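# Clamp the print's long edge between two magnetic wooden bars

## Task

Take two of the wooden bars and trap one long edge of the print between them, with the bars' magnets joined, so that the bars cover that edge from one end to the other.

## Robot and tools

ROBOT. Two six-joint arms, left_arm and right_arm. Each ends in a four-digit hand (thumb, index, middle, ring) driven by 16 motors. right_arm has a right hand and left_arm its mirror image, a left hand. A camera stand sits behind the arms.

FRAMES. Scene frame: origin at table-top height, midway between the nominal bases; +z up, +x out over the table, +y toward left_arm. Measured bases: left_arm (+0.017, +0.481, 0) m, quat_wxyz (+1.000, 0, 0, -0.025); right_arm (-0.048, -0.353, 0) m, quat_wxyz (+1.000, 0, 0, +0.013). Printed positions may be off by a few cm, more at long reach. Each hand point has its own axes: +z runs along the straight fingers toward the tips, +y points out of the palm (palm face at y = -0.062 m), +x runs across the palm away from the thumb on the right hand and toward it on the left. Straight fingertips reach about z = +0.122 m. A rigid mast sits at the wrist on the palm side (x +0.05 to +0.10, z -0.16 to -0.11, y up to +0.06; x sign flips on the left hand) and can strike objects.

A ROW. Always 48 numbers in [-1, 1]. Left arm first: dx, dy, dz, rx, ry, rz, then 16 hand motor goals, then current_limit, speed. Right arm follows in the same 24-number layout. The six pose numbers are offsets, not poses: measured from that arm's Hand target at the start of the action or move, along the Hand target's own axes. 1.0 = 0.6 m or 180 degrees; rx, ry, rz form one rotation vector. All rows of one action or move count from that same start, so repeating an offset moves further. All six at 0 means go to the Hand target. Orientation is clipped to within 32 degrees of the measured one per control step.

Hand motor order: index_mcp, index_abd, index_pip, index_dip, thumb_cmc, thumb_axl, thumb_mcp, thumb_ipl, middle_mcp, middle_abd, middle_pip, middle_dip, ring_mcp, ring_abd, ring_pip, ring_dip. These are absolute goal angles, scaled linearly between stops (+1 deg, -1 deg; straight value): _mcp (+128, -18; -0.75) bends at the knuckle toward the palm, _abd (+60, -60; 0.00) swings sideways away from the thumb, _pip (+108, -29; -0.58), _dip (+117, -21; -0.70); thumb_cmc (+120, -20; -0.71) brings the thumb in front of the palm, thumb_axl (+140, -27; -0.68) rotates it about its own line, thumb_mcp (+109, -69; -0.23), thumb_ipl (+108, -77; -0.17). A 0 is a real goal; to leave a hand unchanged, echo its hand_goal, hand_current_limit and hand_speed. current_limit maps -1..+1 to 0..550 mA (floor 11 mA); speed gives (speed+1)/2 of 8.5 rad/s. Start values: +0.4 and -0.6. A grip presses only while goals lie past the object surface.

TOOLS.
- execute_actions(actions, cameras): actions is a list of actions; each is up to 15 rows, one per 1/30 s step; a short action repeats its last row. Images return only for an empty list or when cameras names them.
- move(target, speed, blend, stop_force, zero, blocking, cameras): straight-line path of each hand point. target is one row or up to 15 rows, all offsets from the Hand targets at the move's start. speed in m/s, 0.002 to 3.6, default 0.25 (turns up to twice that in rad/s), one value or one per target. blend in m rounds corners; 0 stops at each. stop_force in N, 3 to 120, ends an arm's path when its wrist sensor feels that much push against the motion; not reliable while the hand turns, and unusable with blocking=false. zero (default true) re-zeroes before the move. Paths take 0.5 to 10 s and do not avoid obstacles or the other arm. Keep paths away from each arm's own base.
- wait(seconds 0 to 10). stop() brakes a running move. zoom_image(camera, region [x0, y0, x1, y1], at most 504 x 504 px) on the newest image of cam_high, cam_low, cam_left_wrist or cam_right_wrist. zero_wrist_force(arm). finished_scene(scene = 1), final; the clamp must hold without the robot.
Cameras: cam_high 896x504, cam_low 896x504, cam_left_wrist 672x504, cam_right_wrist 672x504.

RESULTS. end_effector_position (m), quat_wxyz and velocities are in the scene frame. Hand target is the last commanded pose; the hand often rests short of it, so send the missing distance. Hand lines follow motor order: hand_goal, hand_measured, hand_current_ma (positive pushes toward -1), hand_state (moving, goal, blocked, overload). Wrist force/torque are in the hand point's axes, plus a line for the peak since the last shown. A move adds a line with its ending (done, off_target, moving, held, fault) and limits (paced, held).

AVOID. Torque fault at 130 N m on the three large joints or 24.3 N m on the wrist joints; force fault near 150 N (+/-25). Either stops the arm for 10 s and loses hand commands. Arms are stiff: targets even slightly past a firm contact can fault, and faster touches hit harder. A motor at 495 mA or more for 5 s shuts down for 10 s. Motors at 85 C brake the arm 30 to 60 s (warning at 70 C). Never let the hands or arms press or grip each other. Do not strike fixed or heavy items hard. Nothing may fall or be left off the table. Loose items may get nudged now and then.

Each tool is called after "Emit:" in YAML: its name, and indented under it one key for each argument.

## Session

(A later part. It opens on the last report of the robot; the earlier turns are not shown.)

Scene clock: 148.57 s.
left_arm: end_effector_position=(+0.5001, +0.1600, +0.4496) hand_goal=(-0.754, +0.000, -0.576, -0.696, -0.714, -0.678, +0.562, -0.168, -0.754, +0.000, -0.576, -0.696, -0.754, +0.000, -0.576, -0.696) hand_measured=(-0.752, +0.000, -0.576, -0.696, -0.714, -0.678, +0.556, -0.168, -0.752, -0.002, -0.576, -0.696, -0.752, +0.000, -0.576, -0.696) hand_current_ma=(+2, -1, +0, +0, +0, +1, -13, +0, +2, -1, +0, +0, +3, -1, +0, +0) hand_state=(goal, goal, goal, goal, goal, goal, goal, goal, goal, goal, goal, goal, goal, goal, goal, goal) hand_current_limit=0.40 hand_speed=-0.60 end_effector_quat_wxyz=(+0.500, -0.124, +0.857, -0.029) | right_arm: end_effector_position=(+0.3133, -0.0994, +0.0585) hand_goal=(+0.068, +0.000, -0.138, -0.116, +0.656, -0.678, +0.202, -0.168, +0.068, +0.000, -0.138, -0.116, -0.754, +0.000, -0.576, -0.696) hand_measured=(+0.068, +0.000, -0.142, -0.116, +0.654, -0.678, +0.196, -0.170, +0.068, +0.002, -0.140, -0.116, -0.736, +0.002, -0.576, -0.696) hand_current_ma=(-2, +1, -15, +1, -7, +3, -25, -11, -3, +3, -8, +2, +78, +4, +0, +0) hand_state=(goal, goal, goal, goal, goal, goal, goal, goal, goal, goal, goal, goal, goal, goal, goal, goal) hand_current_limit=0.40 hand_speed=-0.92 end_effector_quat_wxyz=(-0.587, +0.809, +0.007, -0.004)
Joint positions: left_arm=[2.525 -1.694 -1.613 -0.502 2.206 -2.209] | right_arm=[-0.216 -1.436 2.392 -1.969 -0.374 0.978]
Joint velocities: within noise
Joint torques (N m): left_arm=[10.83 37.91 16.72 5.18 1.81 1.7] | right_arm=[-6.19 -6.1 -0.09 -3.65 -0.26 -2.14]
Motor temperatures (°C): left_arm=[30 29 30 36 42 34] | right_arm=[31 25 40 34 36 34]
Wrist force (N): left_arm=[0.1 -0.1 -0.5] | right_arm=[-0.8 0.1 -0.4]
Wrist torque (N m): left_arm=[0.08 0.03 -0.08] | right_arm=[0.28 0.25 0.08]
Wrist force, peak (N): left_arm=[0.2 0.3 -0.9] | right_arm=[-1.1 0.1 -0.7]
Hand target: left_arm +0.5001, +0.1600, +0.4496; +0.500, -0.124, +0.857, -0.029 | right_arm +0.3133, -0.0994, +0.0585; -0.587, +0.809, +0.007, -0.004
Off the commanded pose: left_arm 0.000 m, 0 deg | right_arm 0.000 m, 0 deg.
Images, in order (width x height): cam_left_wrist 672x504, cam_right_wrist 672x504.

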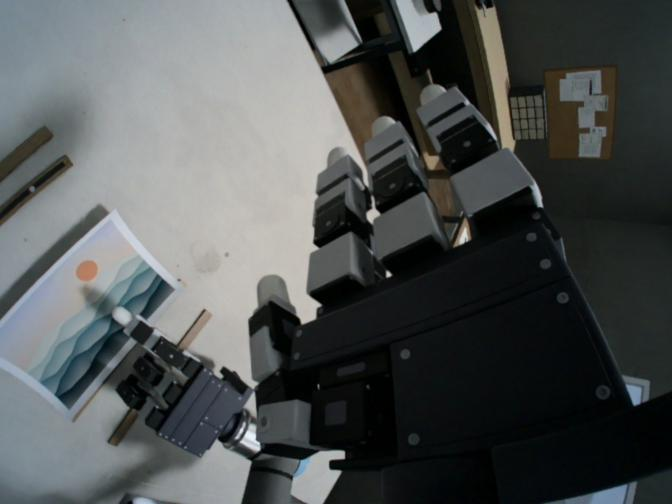

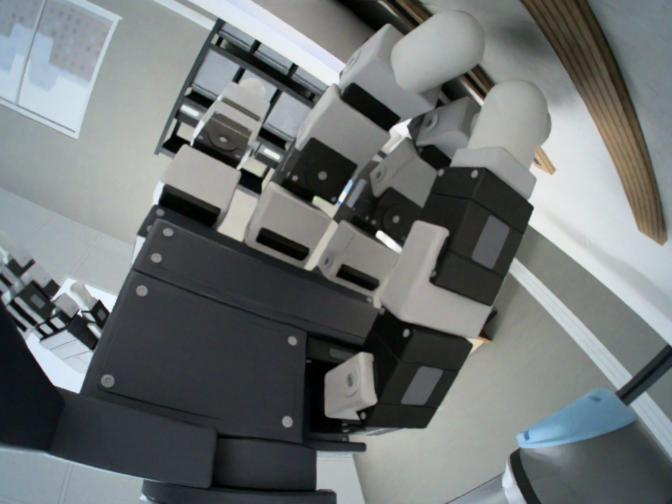

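Emit:
zoom_image:
  camera: "cam_right_wrist"
  region: [560, 120, 672, 250]

Emit:
zoom_image:
  camera: "cam_right_wrist"
  region: [340, 0, 580, 200]

Scaled by 3.877 from the camera's 672x504 image, which has a finer 960x720 frame.

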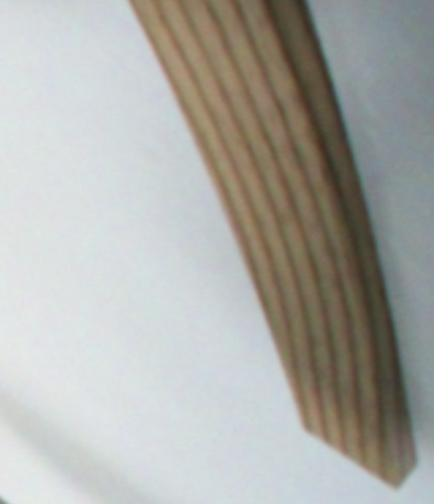

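Scaled by 2.100 from the camera's 672x504 image, which has a finer 960x720 frame.

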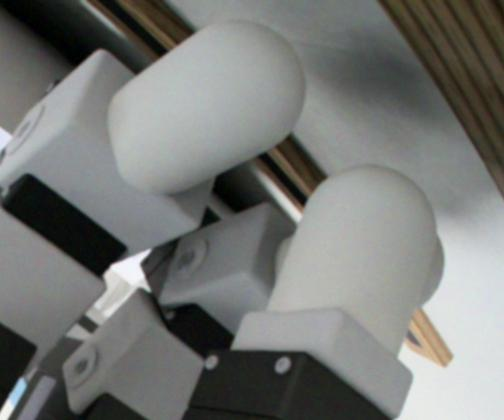

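Emit:
move:
  target:
    - [0,0,0,0,0,0,-0.754,0,-0.576,-0.696,-0.714,-0.678,0.562,-0.168,-0.754,0,-0.576,-0.696,-0.754,0,-0.576,-0.696,0.4,-0.6,0,0,0,0,0,0,0.0685,0,-0.1387,-0.1159,0.657,-0.678,-0.226,-0.168,0.0685,0,-0.1387,-0.1159,-0.754,0,-0.576,-0.696,0.4,-0.6]
    - [0,0,0,0,0,0,-0.754,0,-0.576,-0.696,-0.714,-0.678,0.562,-0.168,-0.754,0,-0.576,-0.696,-0.754,0,-0.576,-0.696,0.4,-0.6,0.0003,0.022,0.0212,0,0,0,0.0685,0,-0.1387,-0.1159,0.657,-0.678,-0.226,-0.168,0.0685,0,-0.1387,-0.1159,-0.754,0,-0.576,-0.696,0.4,-0.6]
  speed: 0.06

Emit:
move:
  target: [0,0,0,0,0,0,-0.754,0,-0.576,-0.696,-0.714,-0.678,0.562,-0.168,-0.754,0,-0.576,-0.696,-0.754,0,-0.576,-0.696,0.4,-0.6,0,0.0127,0.0041,0,0,0,0.0685,0,-0.1387,-0.1159,0.657,-0.678,-0.226,-0.168,0.0685,0,-0.1387,-0.1159,-0.754,0,-0.576,-0.696,0.4,-0.6]
  speed: 0.006
  stop_force: 3
  cameras: ["cam_low","cam_high"]

Emit:
zoom_image:
  camera: "cam_low"
  region: [310, 220, 390, 260]

Scene clock: 153.83 s.
left_arm: end_effector_position=(+0.5001, +0.1600, +0.4496) hand_goal=(-0.754, +0.000, -0.576, -0.696, -0.714, -0.678, +0.562, -0.168, -0.754, +0.000, -0.576, -0.696, -0.754, +0.000, -0.576, -0.696) hand_measured=(-0.752, +0.000, -0.576, -0.696, -0.714, -0.678, +0.556, -0.168, -0.752, -0.002, -0.576, -0.696, -0.752, +0.000, -0.576, -0.696) hand_current_ma=(+2, -1, +0, +0, +0, +1, -13, +0, +2, -1, +0, +0, +3, -1, +0, +0) hand_state=(goal, goal, goal, goal, goal, goal, goal, goal, goal, goal, goal, goal, goal, goal, goal, goal) hand_current_limit=0.40 hand_speed=-0.60 end_effector_quat_wxyz=(+0.500, -0.124, +0.857, -0.029) | right_arm: end_effector_position=(+0.3132, -0.0913, +0.0419) hand_goal=(+0.068, +0.000, -0.138, -0.116, +0.656, -0.678, -0.226, -0.168, +0.068, +0.000, -0.138, -0.116, -0.754, +0.000, -0.576, -0.696) hand_measured=(+0.068, +0.000, -0.142, -0.116, +0.654, -0.678, -0.222, -0.170, +0.068, +0.002, -0.140, -0.116, -0.736, +0.002, -0.576, -0.696) hand_current_ma=(-2, +1, -15, +1, -7, +3, +22, -7, -2, +3, -8, +2, +78, +4, +0, +0) hand_state=(goal, goal, goal, goal, goal, goal, goal, goal, goal, goal, goal, goal, goal, goal, goal, goal) hand_current_limit=0.40 hand_speed=-0.60 end_effector_quat_wxyz=(-0.587, +0.809, +0.007, -0.004) end_effector_velocity=(+0.000, -0.001, +0.000) end_effector_angular_velocity=(-0.001, -0.002, +0.001)
Joint positions: left_arm=[2.525 -1.694 -1.613 -0.502 2.206 -2.209] | right_arm=[-0.194 -1.378 2.411 -2.094 -0.363 1.029]
Joint velocities: left_arm=[within noise] | right_arm=[-0.001 0 0 0.003 -0.001 -0.005]
Joint torques (N m): left_arm=[11.39 37.65 17.37 5.17 1.83 1.69] | right_arm=[-8 -35.26 -16.65 0.55 -0.04 -2.31]
Wrist force (N): left_arm=[0.0 -0.1 -0.5] | right_arm=[-0.9 0.0 -0.5]
Wrist torque (N m): left_arm=[0.08 0.04 -0.08] | right_arm=[0.29 0.25 0.05]
Wrist force, peak (N): left_arm=[0.2 0.0 -0.9] | right_arm=[-1.0 0.3 -0.7]
Hand target: left_arm +0.5001, +0.1600, +0.4496; +0.500, -0.124, +0.857, -0.029 | right_arm +0.3134, -0.0914, +0.0420; -0.587, +0.809, +0.007, -0.004
Off the commanded pose: left_arm 0.000 m, 0 deg | right_arm 0.000 m, 0 deg.
move: done

Scene clock: 155.70 s.
left_arm: end_effector_position=(+0.5001, +0.1600, +0.4496) hand_goal=(-0.754, +0.000, -0.576, -0.696, -0.714, -0.678, +0.562, -0.168, -0.754, +0.000, -0.576, -0.696, -0.754, +0.000, -0.576, -0.696) hand_measured=(-0.752, +0.000, -0.576, -0.696, -0.714, -0.678, +0.556, -0.168, -0.752, -0.002, -0.576, -0.696, -0.752, +0.000, -0.576, -0.696) hand_current_ma=(+2, -1, +0, +0, +0, +1, -13, +0, +2, -1, +0, +0, +3, -1, +0, +0) hand_state=(goal, goal, goal, goal, goal, goal, goal, goal, goal, goal, goal, goal, goal, goal, goal, goal) hand_current_limit=0.40 hand_speed=-0.60 end_effector_quat_wxyz=(+0.500, -0.124, +0.857, -0.029) | right_arm: end_effector_position=(+0.3134, -0.0914, +0.0381) hand_goal=(+0.068, +0.000, -0.138, -0.116, +0.656, -0.678, -0.226, -0.168, +0.068, +0.000, -0.138, -0.116, -0.754, +0.000, -0.576, -0.696) hand_measured=(+0.064, +0.000, -0.136, -0.112, +0.654, -0.678, -0.222, -0.170, +0.068, +0.002, -0.138, -0.114, -0.736, +0.002, -0.576, -0.696) hand_current_ma=(-13, +1, +4, +13, -7, +3, +22, -7, -3, +3, -1, +7, +78, +4, +0, +0) hand_state=(goal, goal, goal, goal, goal, goal, goal, goal, goal, goal, goal, goal, goal, goal, goal, goal) hand_current_limit=0.40 hand_speed=-0.60 end_effector_quat_wxyz=(-0.587, +0.809, +0.007, -0.004)
Joint positions: left_arm=[2.525 -1.694 -1.613 -0.502 2.206 -2.209] | right_arm=[-0.194 -1.366 2.414 -2.108 -0.363 1.029]
Joint torques (N m): left_arm=[10.95 36.95 17.02 5.2 1.8 1.59] | right_arm=[-7.12 -35.45 -25.36 0.72 -0.43 -1.56]
Wrist force (N): left_arm=[0.2 0.1 -0.6] | right_arm=[-0.6 -0.1 -0.2]
Wrist torque (N m): left_arm=[0.11 0.01 -0.07] | right_arm=[0.33 0.24 0.12]
Wrist force, peak (N): left_arm=[0.1 0.1 -0.8] | right_arm=[-0.9 -5.5 0.2]
Hand target: left_arm +0.5001, +0.1600, +0.4496; +0.500, -0.124, +0.857, -0.029 | right_arm +0.3134, -0.0914, +0.0381; -0.587, +0.809, +0.007, -0.004 (not the last commanded pose)
Off the commanded pose: left_arm 0.000 m, 0 deg | right_arm 0.004 m, 0 deg.
move: contact (right_arm)
Images, in order (width x height): cam_high 896x504, cam_low 896x504.

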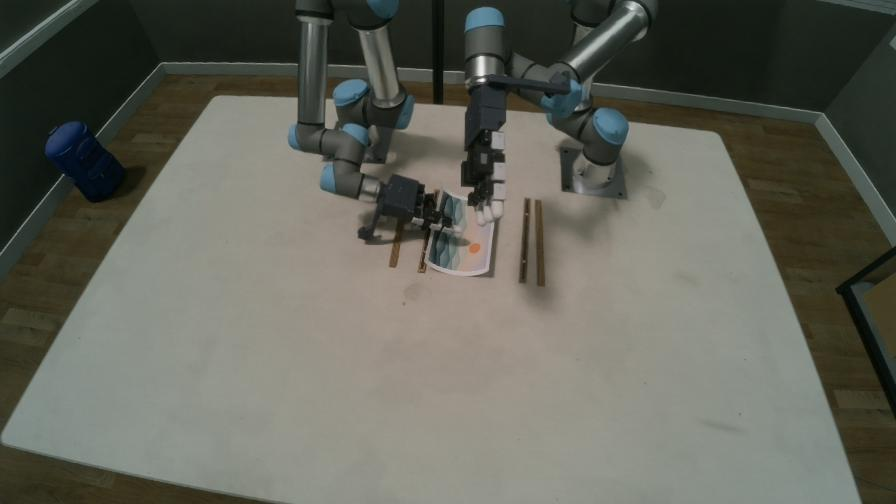

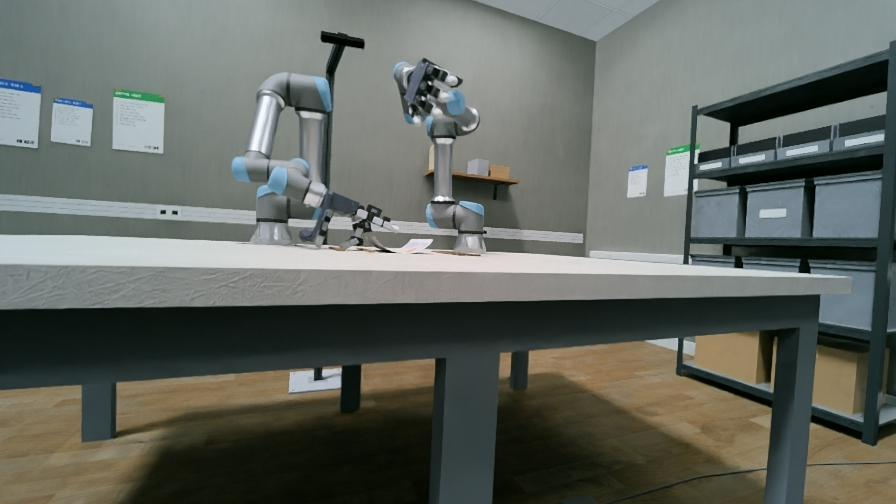

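Scaled by 6.300.

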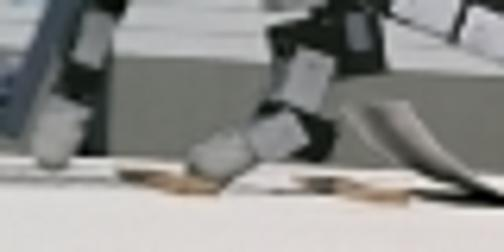

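Emit:
move:
  target: [0,0,0,0,0,0,-0.754,0,-0.576,-0.696,-0.714,-0.678,0.562,-0.168,-0.754,0,-0.576,-0.696,-0.754,0,-0.576,-0.696,0.4,-0.6,0,0.0013,0.0004,0,0,0,0.0685,0,-0.1387,-0.1159,0.657,-0.678,0.23,-0.168,0.0685,0,-0.1387,-0.1159,-0.754,0,-0.576,-0.696,0.7,-0.92]
  speed: 0.02
  cameras: ["cam_low","cam_right_wrist"]

Emit:
zoom_image:
  camera: "cam_low"
  region: [310, 220, 390, 260]

Emit:
zoom_image:
  camera: "cam_right_wrist"
  region: [340, 0, 580, 200]

Scene clock: 158.03 s.
left_arm: end_effector_position=(+0.5001, +0.1600, +0.4496) hand_goal=(-0.754, +0.000, -0.576, -0.696, -0.714, -0.678, +0.562, -0.168, -0.754, +0.000, -0.576, -0.696, -0.754, +0.000, -0.576, -0.696) hand_measured=(-0.752, +0.000, -0.576, -0.696, -0.714, -0.678, +0.556, -0.168, -0.752, -0.002, -0.576, -0.696, -0.752, +0.000, -0.576, -0.696) hand_current_ma=(+2, -1, +0, +0, +0, +1, -13, +0, +2, -1, +0, +0, +3, -1, +0, +0) hand_state=(goal, goal, goal, goal, goal, goal, goal, goal, goal, goal, goal, goal, goal, goal, goal, goal) hand_current_limit=0.40 hand_speed=-0.60 end_effector_quat_wxyz=(+0.500, -0.124, +0.857, -0.029) | right_arm: end_effector_position=(+0.3134, -0.0914, +0.0373) hand_goal=(+0.068, +0.000, -0.138, -0.116, +0.656, -0.678, +0.230, -0.168, +0.068, +0.000, -0.138, -0.116, -0.754, +0.000, -0.576, -0.696) hand_measured=(+0.060, -0.002, -0.130, -0.104, +0.654, -0.678, -0.088, -0.184, +0.064, +0.000, -0.134, -0.108, -0.736, +0.002, -0.576, -0.696) hand_current_ma=(-34, -3, +29, +43, -5, +3, -467, -86, -17, -2, +17, +34, +78, +4, +0, +0) hand_state=(goal, goal, goal, goal, goal, goal, blocked, goal, goal, goal, goal, goal, goal, goal, goal, goal) hand_current_limit=0.70 hand_speed=-0.92 end_effector_quat_wxyz=(-0.587, +0.809, +0.007, -0.004)
Joint positions: left_arm=[2.525 -1.694 -1.613 -0.502 2.206 -2.209] | right_arm=[-0.194 -1.364 2.414 -2.111 -0.363 1.029]
Joint torques (N m): left_arm=[10.82 36.7 16.93 5.24 1.74 1.57] | right_arm=[-7.65 -9.53 3.53 -0.88 -1.11 -1.32]
Wrist force (N): left_arm=[0.0 -0.1 -0.5] | right_arm=[-0.8 -12.2 -2.7]
Wrist torque (N m): left_arm=[0.08 0.04 -0.09] | right_arm=[-0.48 0.27 0.07]
Wrist force, peak (N): left_arm=[0.2 0.0 -0.8] | right_arm=[-1.0 -12.7 -2.5]
Hand target: left_arm +0.5001, +0.1600, +0.4496; +0.500, -0.124, +0.857, -0.029 | right_arm +0.3134, -0.0914, +0.0373; -0.587, +0.809, +0.007, -0.004
Off the commanded pose: left_arm 0.000 m, 0 deg | right_arm 0.000 m, 0 deg.
move: done
Images, in order (width x height): cam_low 896x504, cam_right_wrist 672x504.

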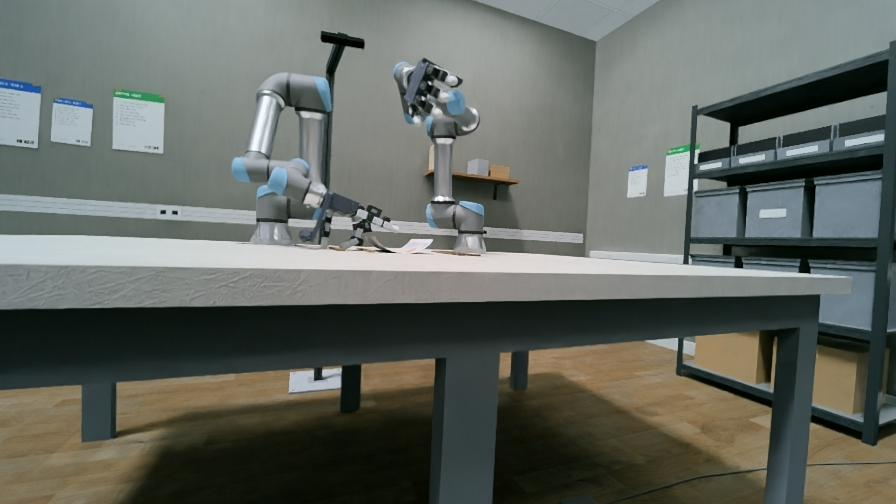

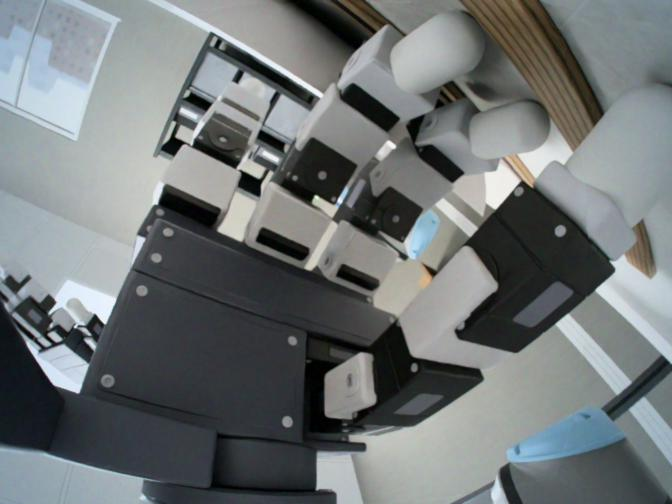

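Scaled by 6.300.

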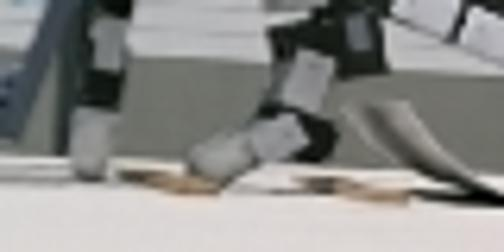

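Scaled by 2.100 from the camera's 672x504 image, which has a finer 960x720 frame.

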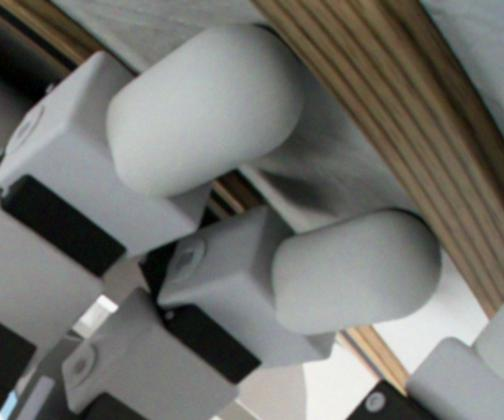

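Emit:
move:
  target: [0,0,0,0,0,0,-0.754,0,-0.576,-0.696,-0.714,-0.678,0.562,-0.168,-0.754,0,-0.576,-0.696,-0.754,0,-0.576,-0.696,0.4,-0.6,0,-0.0017,-0.0006,0,0,0,0.0685,0,-0.1387,-0.1159,0.657,-0.678,0.23,-0.168,0.0685,0,-0.1387,-0.1159,-0.754,0,-0.576,-0.696,0.7,-0.92]
  speed: 0.02
  cameras: ["cam_low","cam_right_wrist"]

Emit:
zoom_image:
  camera: "cam_low"
  region: [310, 220, 390, 260]

Emit:
zoom_image:
  camera: "cam_right_wrist"
  region: [340, 0, 580, 200]

Scene clock: 160.07 s.
left_arm: end_effector_position=(+0.5001, +0.1600, +0.4496) hand_goal=(-0.754, +0.000, -0.576, -0.696, -0.714, -0.678, +0.562, -0.168, -0.754, +0.000, -0.576, -0.696, -0.754, +0.000, -0.576, -0.696) hand_measured=(-0.752, +0.000, -0.576, -0.696, -0.714, -0.678, +0.556, -0.168, -0.752, -0.002, -0.576, -0.696, -0.752, +0.000, -0.576, -0.696) hand_current_ma=(+2, -1, +0, +0, +0, +1, -13, +0, +2, -1, +0, +0, +3, -1, +0, +0) hand_state=(goal, goal, goal, goal, goal, goal, goal, goal, goal, goal, goal, goal, goal, goal, goal, goal) hand_current_limit=0.40 hand_speed=-0.60 end_effector_quat_wxyz=(+0.500, -0.124, +0.857, -0.029) | right_arm: end_effector_position=(+0.3134, -0.0914, +0.0384) hand_goal=(+0.068, +0.000, -0.138, -0.116, +0.656, -0.678, +0.230, -0.168, +0.068, +0.000, -0.138, -0.116, -0.754, +0.000, -0.576, -0.696) hand_measured=(+0.064, +0.002, -0.136, -0.114, +0.658, -0.678, +0.050, -0.182, +0.066, +0.002, -0.138, -0.114, -0.736, +0.002, -0.576, -0.696) hand_current_ma=(-18, +5, +4, +8, +5, +3, -467, -81, -10, +4, +1, +9, +78, +4, +0, +0) hand_state=(goal, goal, goal, goal, goal, goal, blocked, goal, goal, goal, goal, goal, goal, goal, goal, goal) hand_current_limit=0.70 hand_speed=-0.92 end_effector_quat_wxyz=(-0.587, +0.809, +0.007, -0.004)
Joint positions: left_arm=[2.525 -1.694 -1.613 -0.502 2.206 -2.209] | right_arm=[-0.194 -1.367 2.413 -2.107 -0.363 1.029]
Joint torques (N m): left_arm=[10.23 37.14 16.87 5.05 1.92 1.65] | right_arm=[-6.65 -28.66 -24.97 -1.8 0.71 -2.47]
Wrist force (N): left_arm=[0.0 -0.1 -0.5] | right_arm=[-1.2 -1.8 -1.9]
Wrist torque (N m): left_arm=[0.08 0.04 -0.09] | right_arm=[0.14 0.28 0.09]
Wrist force, peak (N): left_arm=[0.1 0.0 -0.8] | right_arm=[-0.7 -13.0 -2.5]
Hand target: left_arm +0.5001, +0.1600, +0.4496; +0.500, -0.124, +0.857, -0.029 | right_arm +0.3134, -0.0914, +0.0384; -0.587, +0.809, +0.007, -0.004
Off the commanded pose: left_arm 0.000 m, 0 deg | right_arm 0.000 m, 0 deg.
move: done
Images, in order (width x height): cam_low 896x504, cam_right_wrist 672x504.

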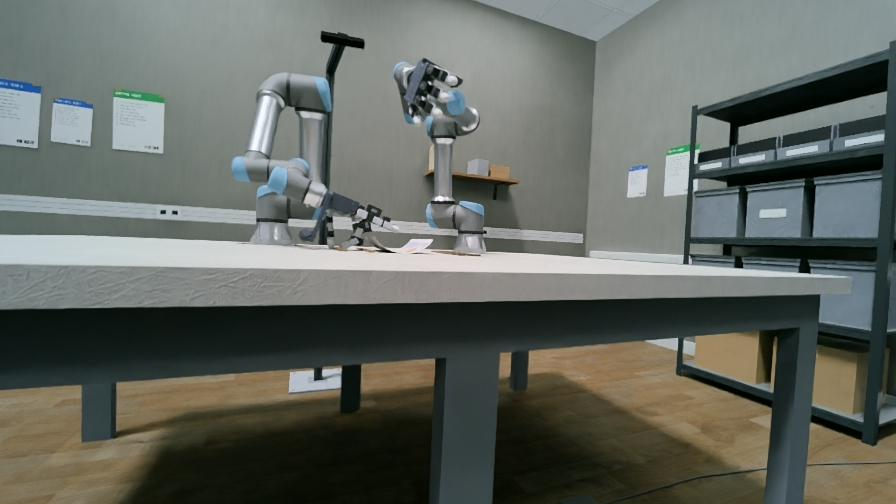

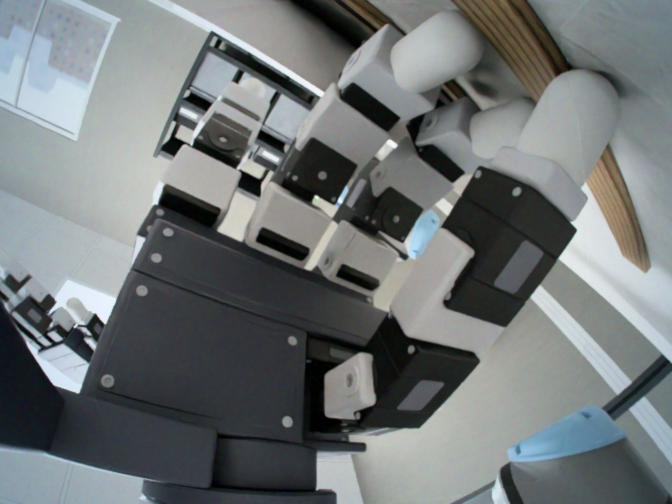

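Scaled by 6.300.

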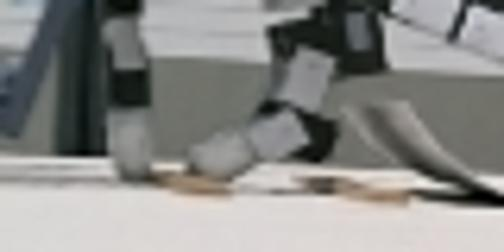

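Scaled by 2.100 from the camera's 672x504 image, which has a finer 960x720 frame.

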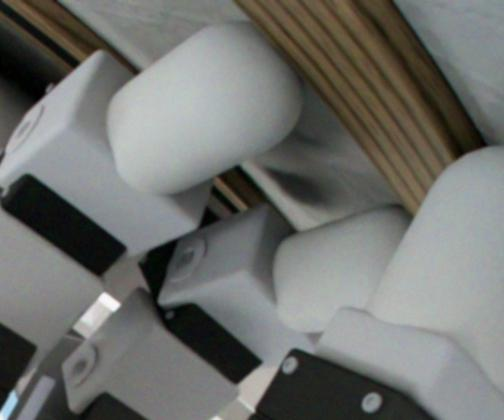

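Emit:
move:
  target: [0,0,0,0,0,0,-0.754,0,-0.576,-0.696,-0.714,-0.678,0.562,-0.168,-0.754,0,-0.576,-0.696,-0.754,0,-0.576,-0.696,0.4,-0.6,0,-0.0127,-0.0041,0,0,0,0.0685,0,-0.1387,-0.1159,0.657,-0.678,0.23,-0.168,0.0685,0,-0.1387,-0.1159,-0.754,0,-0.576,-0.696,0.7,-0.92]
  speed: 0.01
  cameras: ["cam_low","cam_right_wrist"]

Emit:
zoom_image:
  camera: "cam_low"
  region: [310, 220, 390, 260]

Emit:
zoom_image:
  camera: "cam_right_wrist"
  region: [340, 0, 580, 200]

Scene clock: 162.30 s.
left_arm: end_effector_position=(+0.5001, +0.1600, +0.4496) hand_goal=(-0.754, +0.000, -0.576, -0.696, -0.714, -0.678, +0.562, -0.168, -0.754, +0.000, -0.576, -0.696, -0.754, +0.000, -0.576, -0.696) hand_measured=(-0.752, +0.000, -0.576, -0.696, -0.714, -0.678, +0.556, -0.168, -0.752, -0.002, -0.576, -0.696, -0.752, +0.000, -0.576, -0.696) hand_current_ma=(+2, -1, +0, +0, +0, +1, -13, +0, +2, -1, +0, +0, +3, -1, +0, +0) hand_state=(goal, goal, goal, goal, goal, goal, goal, goal, goal, goal, goal, goal, goal, goal, goal, goal) hand_current_limit=0.40 hand_speed=-0.60 end_effector_quat_wxyz=(+0.500, -0.124, +0.857, -0.029) | right_arm: end_effector_position=(+0.3133, -0.0914, +0.0465) hand_goal=(+0.068, +0.000, -0.138, -0.116, +0.656, -0.678, +0.230, -0.168, +0.068, +0.000, -0.138, -0.116, -0.754, +0.000, -0.576, -0.696) hand_measured=(+0.050, +0.002, -0.148, -0.118, +0.658, -0.678, +0.148, -0.184, +0.052, +0.002, -0.146, -0.118, -0.736, +0.002, -0.576, -0.696) hand_current_ma=(-77, +3, -40, -8, +9, +3, -468, -81, -70, +3, -30, -7, +78, +4, +0, +0) hand_state=(goal, goal, goal, goal, goal, goal, blocked, goal, goal, goal, goal, goal, goal, goal, goal, goal) hand_current_limit=0.70 hand_speed=-0.92 end_effector_quat_wxyz=(-0.587, +0.809, +0.007, -0.004)
Joint positions: left_arm=[2.525 -1.694 -1.613 -0.502 2.206 -2.209] | right_arm=[-0.194 -1.391 2.408 -2.077 -0.363 1.029]
Joint torques (N m): left_arm=[10.1 37.3 17.11 5.15 1.84 1.68] | right_arm=[5.94 -10.45 -22.18 -2.39 3.09 -0.1]
Wrist force (N): left_arm=[0.0 -0.1 -0.6] | right_arm=[-0.4 -1.5 -1.6]
Wrist torque (N m): left_arm=[0.09 0.04 -0.08] | right_arm=[0.17 0.22 0.09]
Wrist force, peak (N): left_arm=[-0.1 -0.2 -0.8] | right_arm=[-0.4 -2.5 -2.1]
Hand target: left_arm +0.5001, +0.1600, +0.4496; +0.500, -0.124, +0.857, -0.029 | right_arm +0.3133, -0.0914, +0.0464; -0.587, +0.809, +0.007, -0.004
Off the commanded pose: left_arm 0.000 m, 0 deg | right_arm 0.000 m, 0 deg.
move: done
Images, in order (width x height): cam_low 896x504, cam_right_wrist 672x504.

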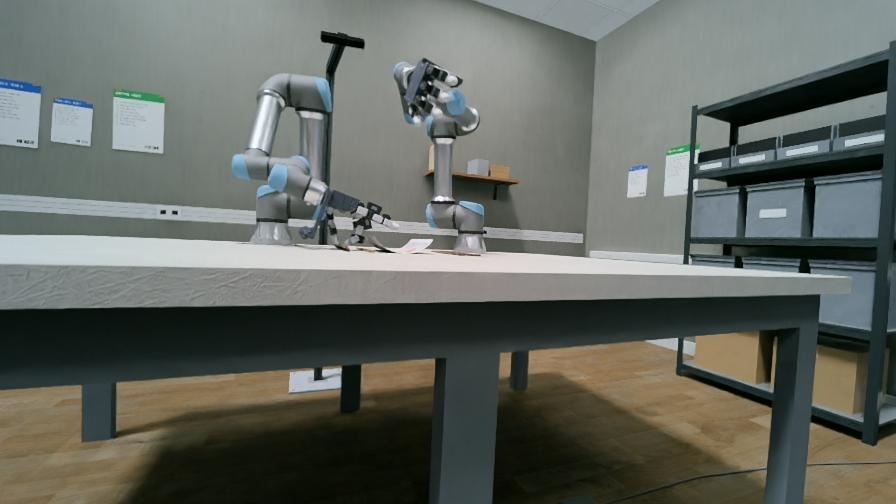

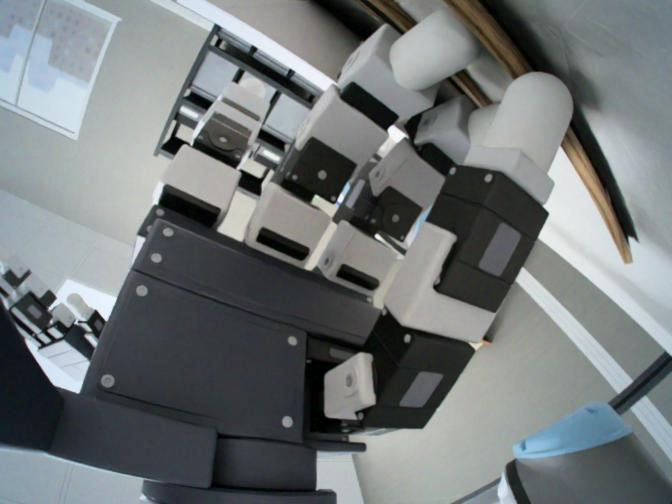

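Scaled by 6.300.

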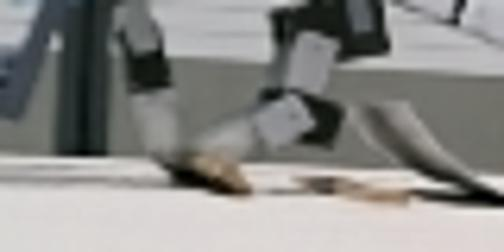

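Scaled by 2.100 from the camera's 672x504 image, which has a finer 960x720 frame.

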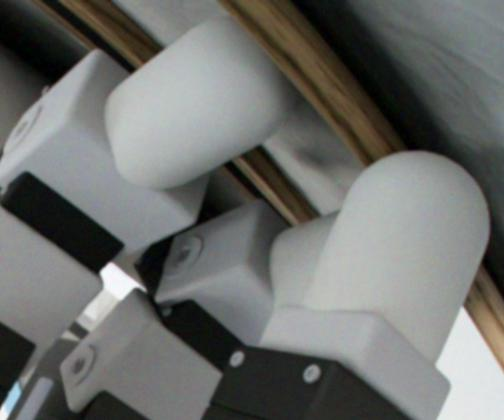

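Emit:
move:
  target: [0,0,0,0,0,0,-0.754,0,-0.576,-0.696,-0.714,-0.678,0.562,-0.168,-0.754,0,-0.576,-0.696,-0.754,0,-0.576,-0.696,0.4,-0.6,0,-0.0238,-0.0077,0,0,0,0.0685,0,-0.1387,-0.1159,0.657,-0.678,0.23,-0.168,0.0685,0,-0.1387,-0.1159,-0.754,0,-0.576,-0.696,0.7,-0.92]
  speed: 0.015
  cameras: ["cam_low","cam_right_wrist","cam_high","cam_left_wrist"]

Emit:
zoom_image:
  camera: "cam_low"
  region: [310, 220, 390, 260]

Emit:
zoom_image:
  camera: "cam_right_wrist"
  region: [340, 0, 580, 200]

Emit:
zoom_image:
  camera: "cam_high"
  region: [370, 180, 450, 280]

Scene clock: 165.57 s.
left_arm: end_effector_position=(+0.5001, +0.1600, +0.4496) hand_goal=(-0.754, +0.000, -0.576, -0.696, -0.714, -0.678, +0.562, -0.168, -0.754, +0.000, -0.576, -0.696, -0.754, +0.000, -0.576, -0.696) hand_measured=(-0.752, +0.000, -0.576, -0.696, -0.714, -0.678, +0.556, -0.168, -0.752, -0.002, -0.576, -0.696, -0.752, +0.000, -0.576, -0.696) hand_current_ma=(+2, -1, +0, +0, +0, +1, -13, +0, +2, -1, +0, +0, +3, -1, +0, +0) hand_state=(goal, goal, goal, goal, goal, goal, goal, goal, goal, goal, goal, goal, goal, goal, goal, goal) hand_current_limit=0.40 hand_speed=-0.60 end_effector_quat_wxyz=(+0.500, -0.124, +0.857, -0.029) | right_arm: end_effector_position=(+0.3133, -0.0914, +0.0616) hand_goal=(+0.068, +0.000, -0.138, -0.116, +0.656, -0.678, +0.230, -0.168, +0.068, +0.000, -0.138, -0.116, -0.754, +0.000, -0.576, -0.696) hand_measured=(+0.068, +0.002, -0.142, -0.120, +0.658, -0.678, +0.224, -0.170, +0.068, +0.002, -0.142, -0.120, -0.736, +0.002, -0.576, -0.696) hand_current_ma=(-2, +3, -16, -12, +8, +3, -27, -12, -3, +3, -14, -11, +78, +4, +0, +0) hand_state=(goal, goal, goal, goal, goal, goal, goal, goal, goal, goal, goal, goal, goal, goal, goal, goal) hand_current_limit=0.70 hand_speed=-0.92 end_effector_quat_wxyz=(-0.587, +0.809, +0.007, -0.004)
Joint positions: left_arm=[2.525 -1.694 -1.613 -0.502 2.206 -2.209] | right_arm=[-0.194 -1.435 2.395 -2.021 -0.363 1.029]
Joint torques (N m): left_arm=[10.62 37.48 17.43 5.04 1.82 1.66] | right_arm=[3.15 -6.05 -19.76 -4.34 3.13 -2.01]
Wrist force (N): left_arm=[-0.1 0.1 -0.4] | right_arm=[-0.6 0.5 -0.4]
Wrist torque (N m): left_arm=[0.09 0.05 -0.10] | right_arm=[0.32 0.22 0.09]
Wrist force, peak (N): left_arm=[0.2 0.1 -0.8] | right_arm=[-0.6 -2.9 -2.3]
Hand target: left_arm +0.5001, +0.1600, +0.4496; +0.500, -0.124, +0.857, -0.029 | right_arm +0.3133, -0.0914, +0.0614; -0.587, +0.809, +0.007, -0.004
Off the commanded pose: left_arm 0.000 m, 0 deg | right_arm 0.000 m, 0 deg.
move: done

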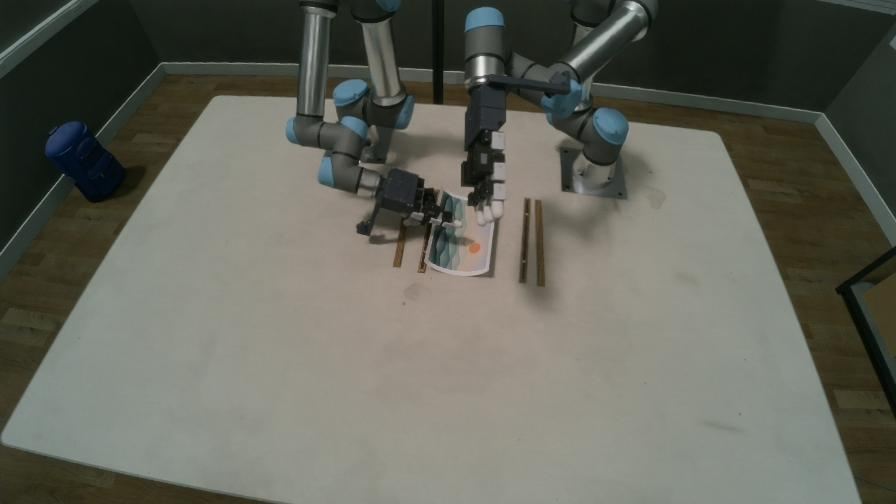

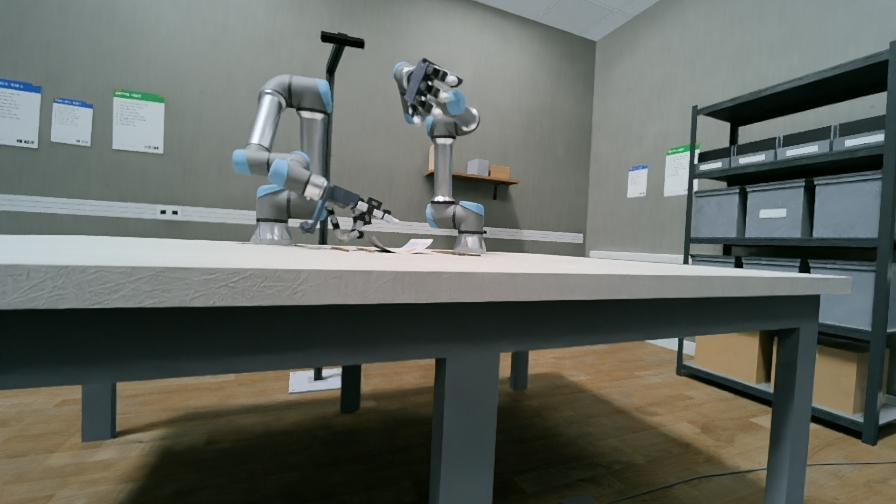

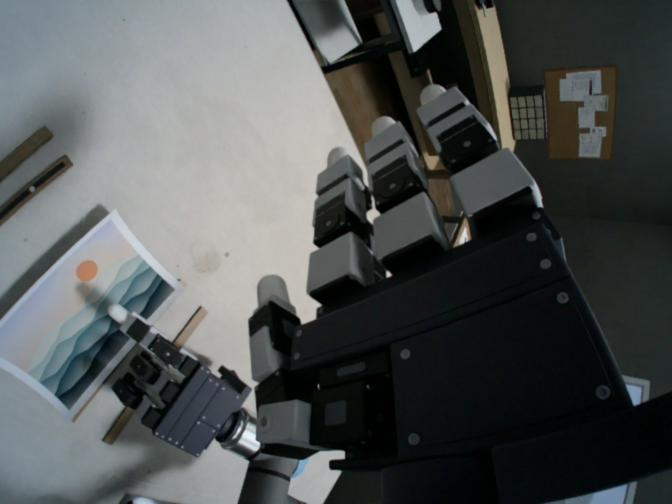

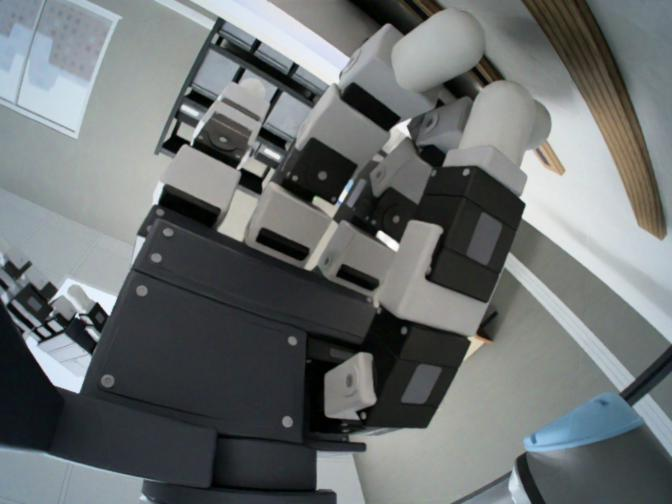

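Scaled by 6.300.

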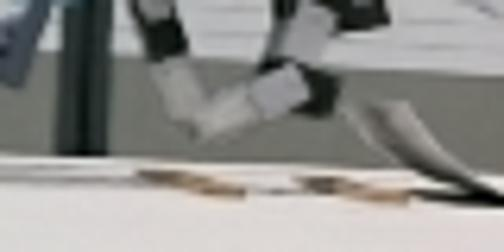

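Scaled by 2.100 from the camera's 672x504 image, which has a finer 960x720 frame.

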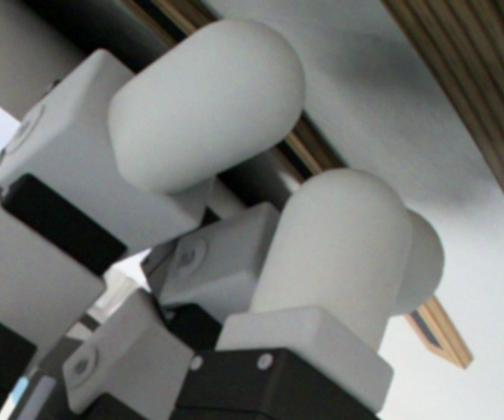

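Scaled by 5.040.

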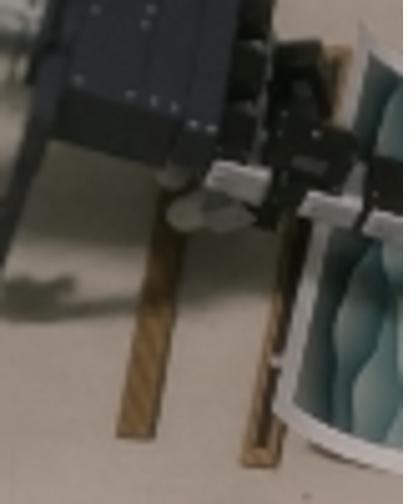

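Emit:
move:
  target:
    - [0,0,0,0,0,0,-0.754,0,-0.576,-0.696,-0.714,-0.678,0.562,-0.168,-0.754,0,-0.576,-0.696,-0.754,0,-0.576,-0.696,0.4,-0.6,0,0,0,0,0,0,0.0685,0,-0.1387,-0.1159,0.657,-0.678,-0.226,-0.168,0.0685,0,-0.1387,-0.1159,-0.754,0,-0.576,-0.696,0.4,-0.6]
    - [0,0,0,0,0,0,-0.754,0,-0.576,-0.696,-0.714,-0.678,0.562,-0.168,-0.754,0,-0.576,-0.696,-0.754,0,-0.576,-0.696,0.4,-0.6,0.0005,0.0095,0.0332,0,-0.0039,-0.0013,0.0685,0,-0.1387,-0.1159,0.657,-0.678,-0.226,-0.168,0.0685,0,-0.1387,-0.1159,-0.754,0,-0.576,-0.696,0.4,-0.6]
    - [0,0,0,0,0,0,-0.754,0,-0.576,-0.696,-0.714,-0.678,0.562,-0.168,-0.754,0,-0.576,-0.696,-0.754,0,-0.576,-0.696,0.4,-0.6,0.0005,0.0277,0.039,0,-0.0039,-0.0013,0.0685,0,-0.1387,-0.1159,0.657,-0.678,-0.226,-0.168,0.0685,0,-0.1387,-0.1159,-0.754,0,-0.576,-0.696,0.4,-0.6]
  speed: [0.06, 0.06, 0.03]
  cameras: ["cam_low","cam_right_wrist","cam_high"]

Emit:
zoom_image:
  camera: "cam_low"
  region: [310, 220, 390, 260]

Emit:
zoom_image:
  camera: "cam_high"
  region: [370, 180, 450, 280]

Emit:
zoom_image:
  camera: "cam_right_wrist"
  region: [340, 0, 672, 260]

Scene clock: 199.13 s.
left_arm: end_effector_position=(+0.5001, +0.1600, +0.4496) hand_goal=(-0.754, +0.000, -0.576, -0.696, -0.714, -0.678, +0.562, -0.168, -0.754, +0.000, -0.576, -0.696, -0.754, +0.000, -0.576, -0.696) hand_measured=(-0.752, +0.000, -0.576, -0.696, -0.714, -0.678, +0.556, -0.168, -0.752, -0.002, -0.576, -0.696, -0.752, +0.000, -0.576, -0.696) hand_current_ma=(+2, -1, +0, +0, +0, +1, -13, +0, +2, -1, +0, +0, +3, -1, +0, +0) hand_state=(goal, goal, goal, goal, goal, goal, goal, goal, goal, goal, goal, goal, goal, goal, goal, goal) hand_current_limit=0.40 hand_speed=-0.60 end_effector_quat_wxyz=(+0.500, -0.124, +0.857, -0.029) | right_arm: end_effector_position=(+0.3133, -0.0743, +0.0383) hand_goal=(+0.068, +0.000, -0.138, -0.116, +0.656, -0.678, -0.226, -0.168, +0.068, +0.000, -0.138, -0.116, -0.754, +0.000, -0.576, -0.696) hand_measured=(+0.064, +0.000, -0.138, -0.114, +0.658, -0.678, -0.222, -0.170, +0.066, +0.000, -0.140, -0.116, -0.736, +0.002, -0.576, -0.696) hand_current_ma=(-7, +1, +1, +9, +7, +3, +22, -7, -3, +1, -4, +3, +78, +4, +0, +0) hand_state=(moving, goal, goal, goal, goal, goal, goal, goal, goal, goal, goal, goal, goal, goal, goal, goal) hand_current_limit=0.40 hand_speed=-0.60 end_effector_quat_wxyz=(-0.587, +0.809, +0.013, -0.008)
Joint positions: left_arm=[2.525 -1.694 -1.613 -0.502 2.206 -2.209] | right_arm=[-0.147 -1.34 2.412 -2.216 -0.348 1.117]
Joint torques (N m): left_arm=[9.41 36.84 16.85 5.07 1.83 1.69] | right_arm=[0.04 -36.05 -9.77 0.75 -0.02 2.48]
Wrist force (N): left_arm=[0.2 -0.2 -0.7] | right_arm=[-0.9 0.2 -0.4]
Wrist torque (N m): left_arm=[0.08 0.01 -0.07] | right_arm=[0.31 0.27 0.07]
Wrist force, peak (N): left_arm=[0.2 0.0 -0.9] | right_arm=[-1.2 -5.2 0.4]
Hand target: left_arm +0.5001, +0.1600, +0.4496; +0.500, -0.124, +0.857, -0.029 | right_arm +0.3134, -0.0743, +0.0384; -0.587, +0.809, +0.013, -0.008
Off the commanded pose: left_arm 0.000 m, 0 deg | right_arm 0.000 m, 0 deg.
move: done
Images, in order (width x height): cam_high 896x504, cam_low 896x504, cam_right_wrist 672x504.

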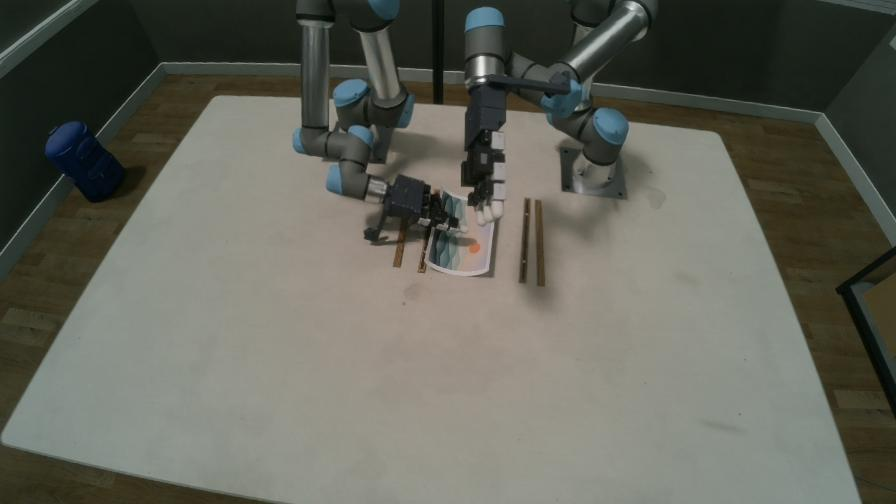

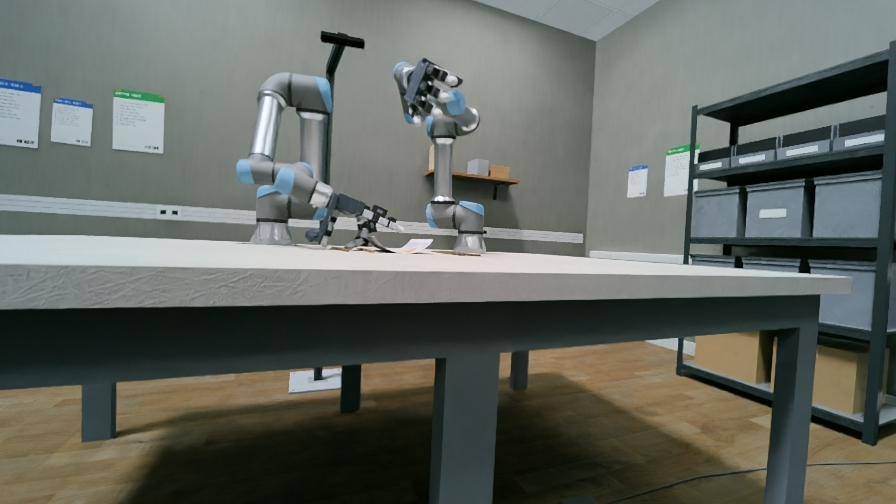

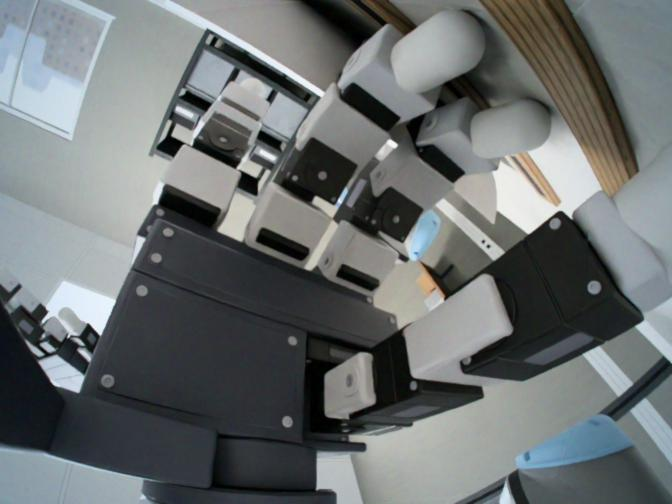

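Scaled by 6.300.

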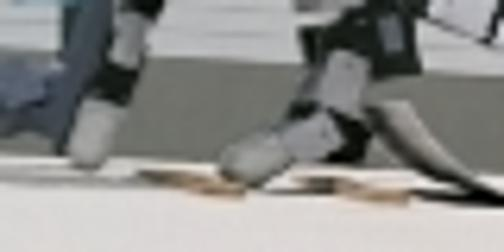

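Scaled by 5.040.

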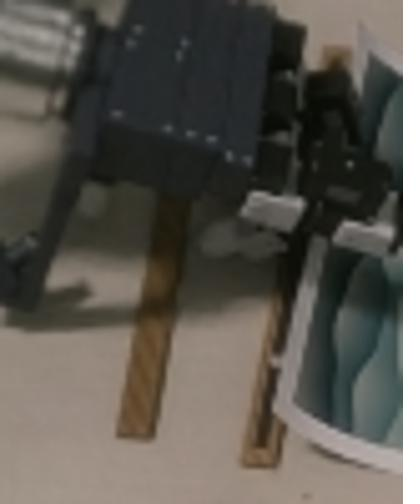

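Scaled by 1.518 from the camera's 672x504 image, which has a finer 960x720 frame.

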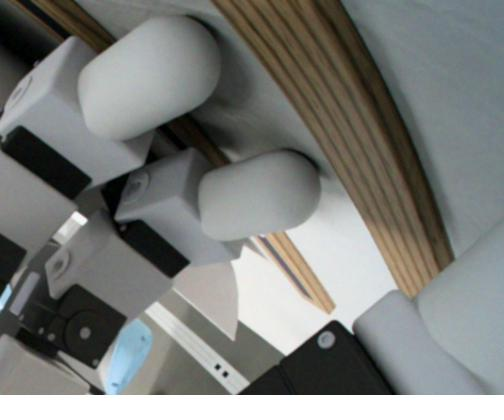

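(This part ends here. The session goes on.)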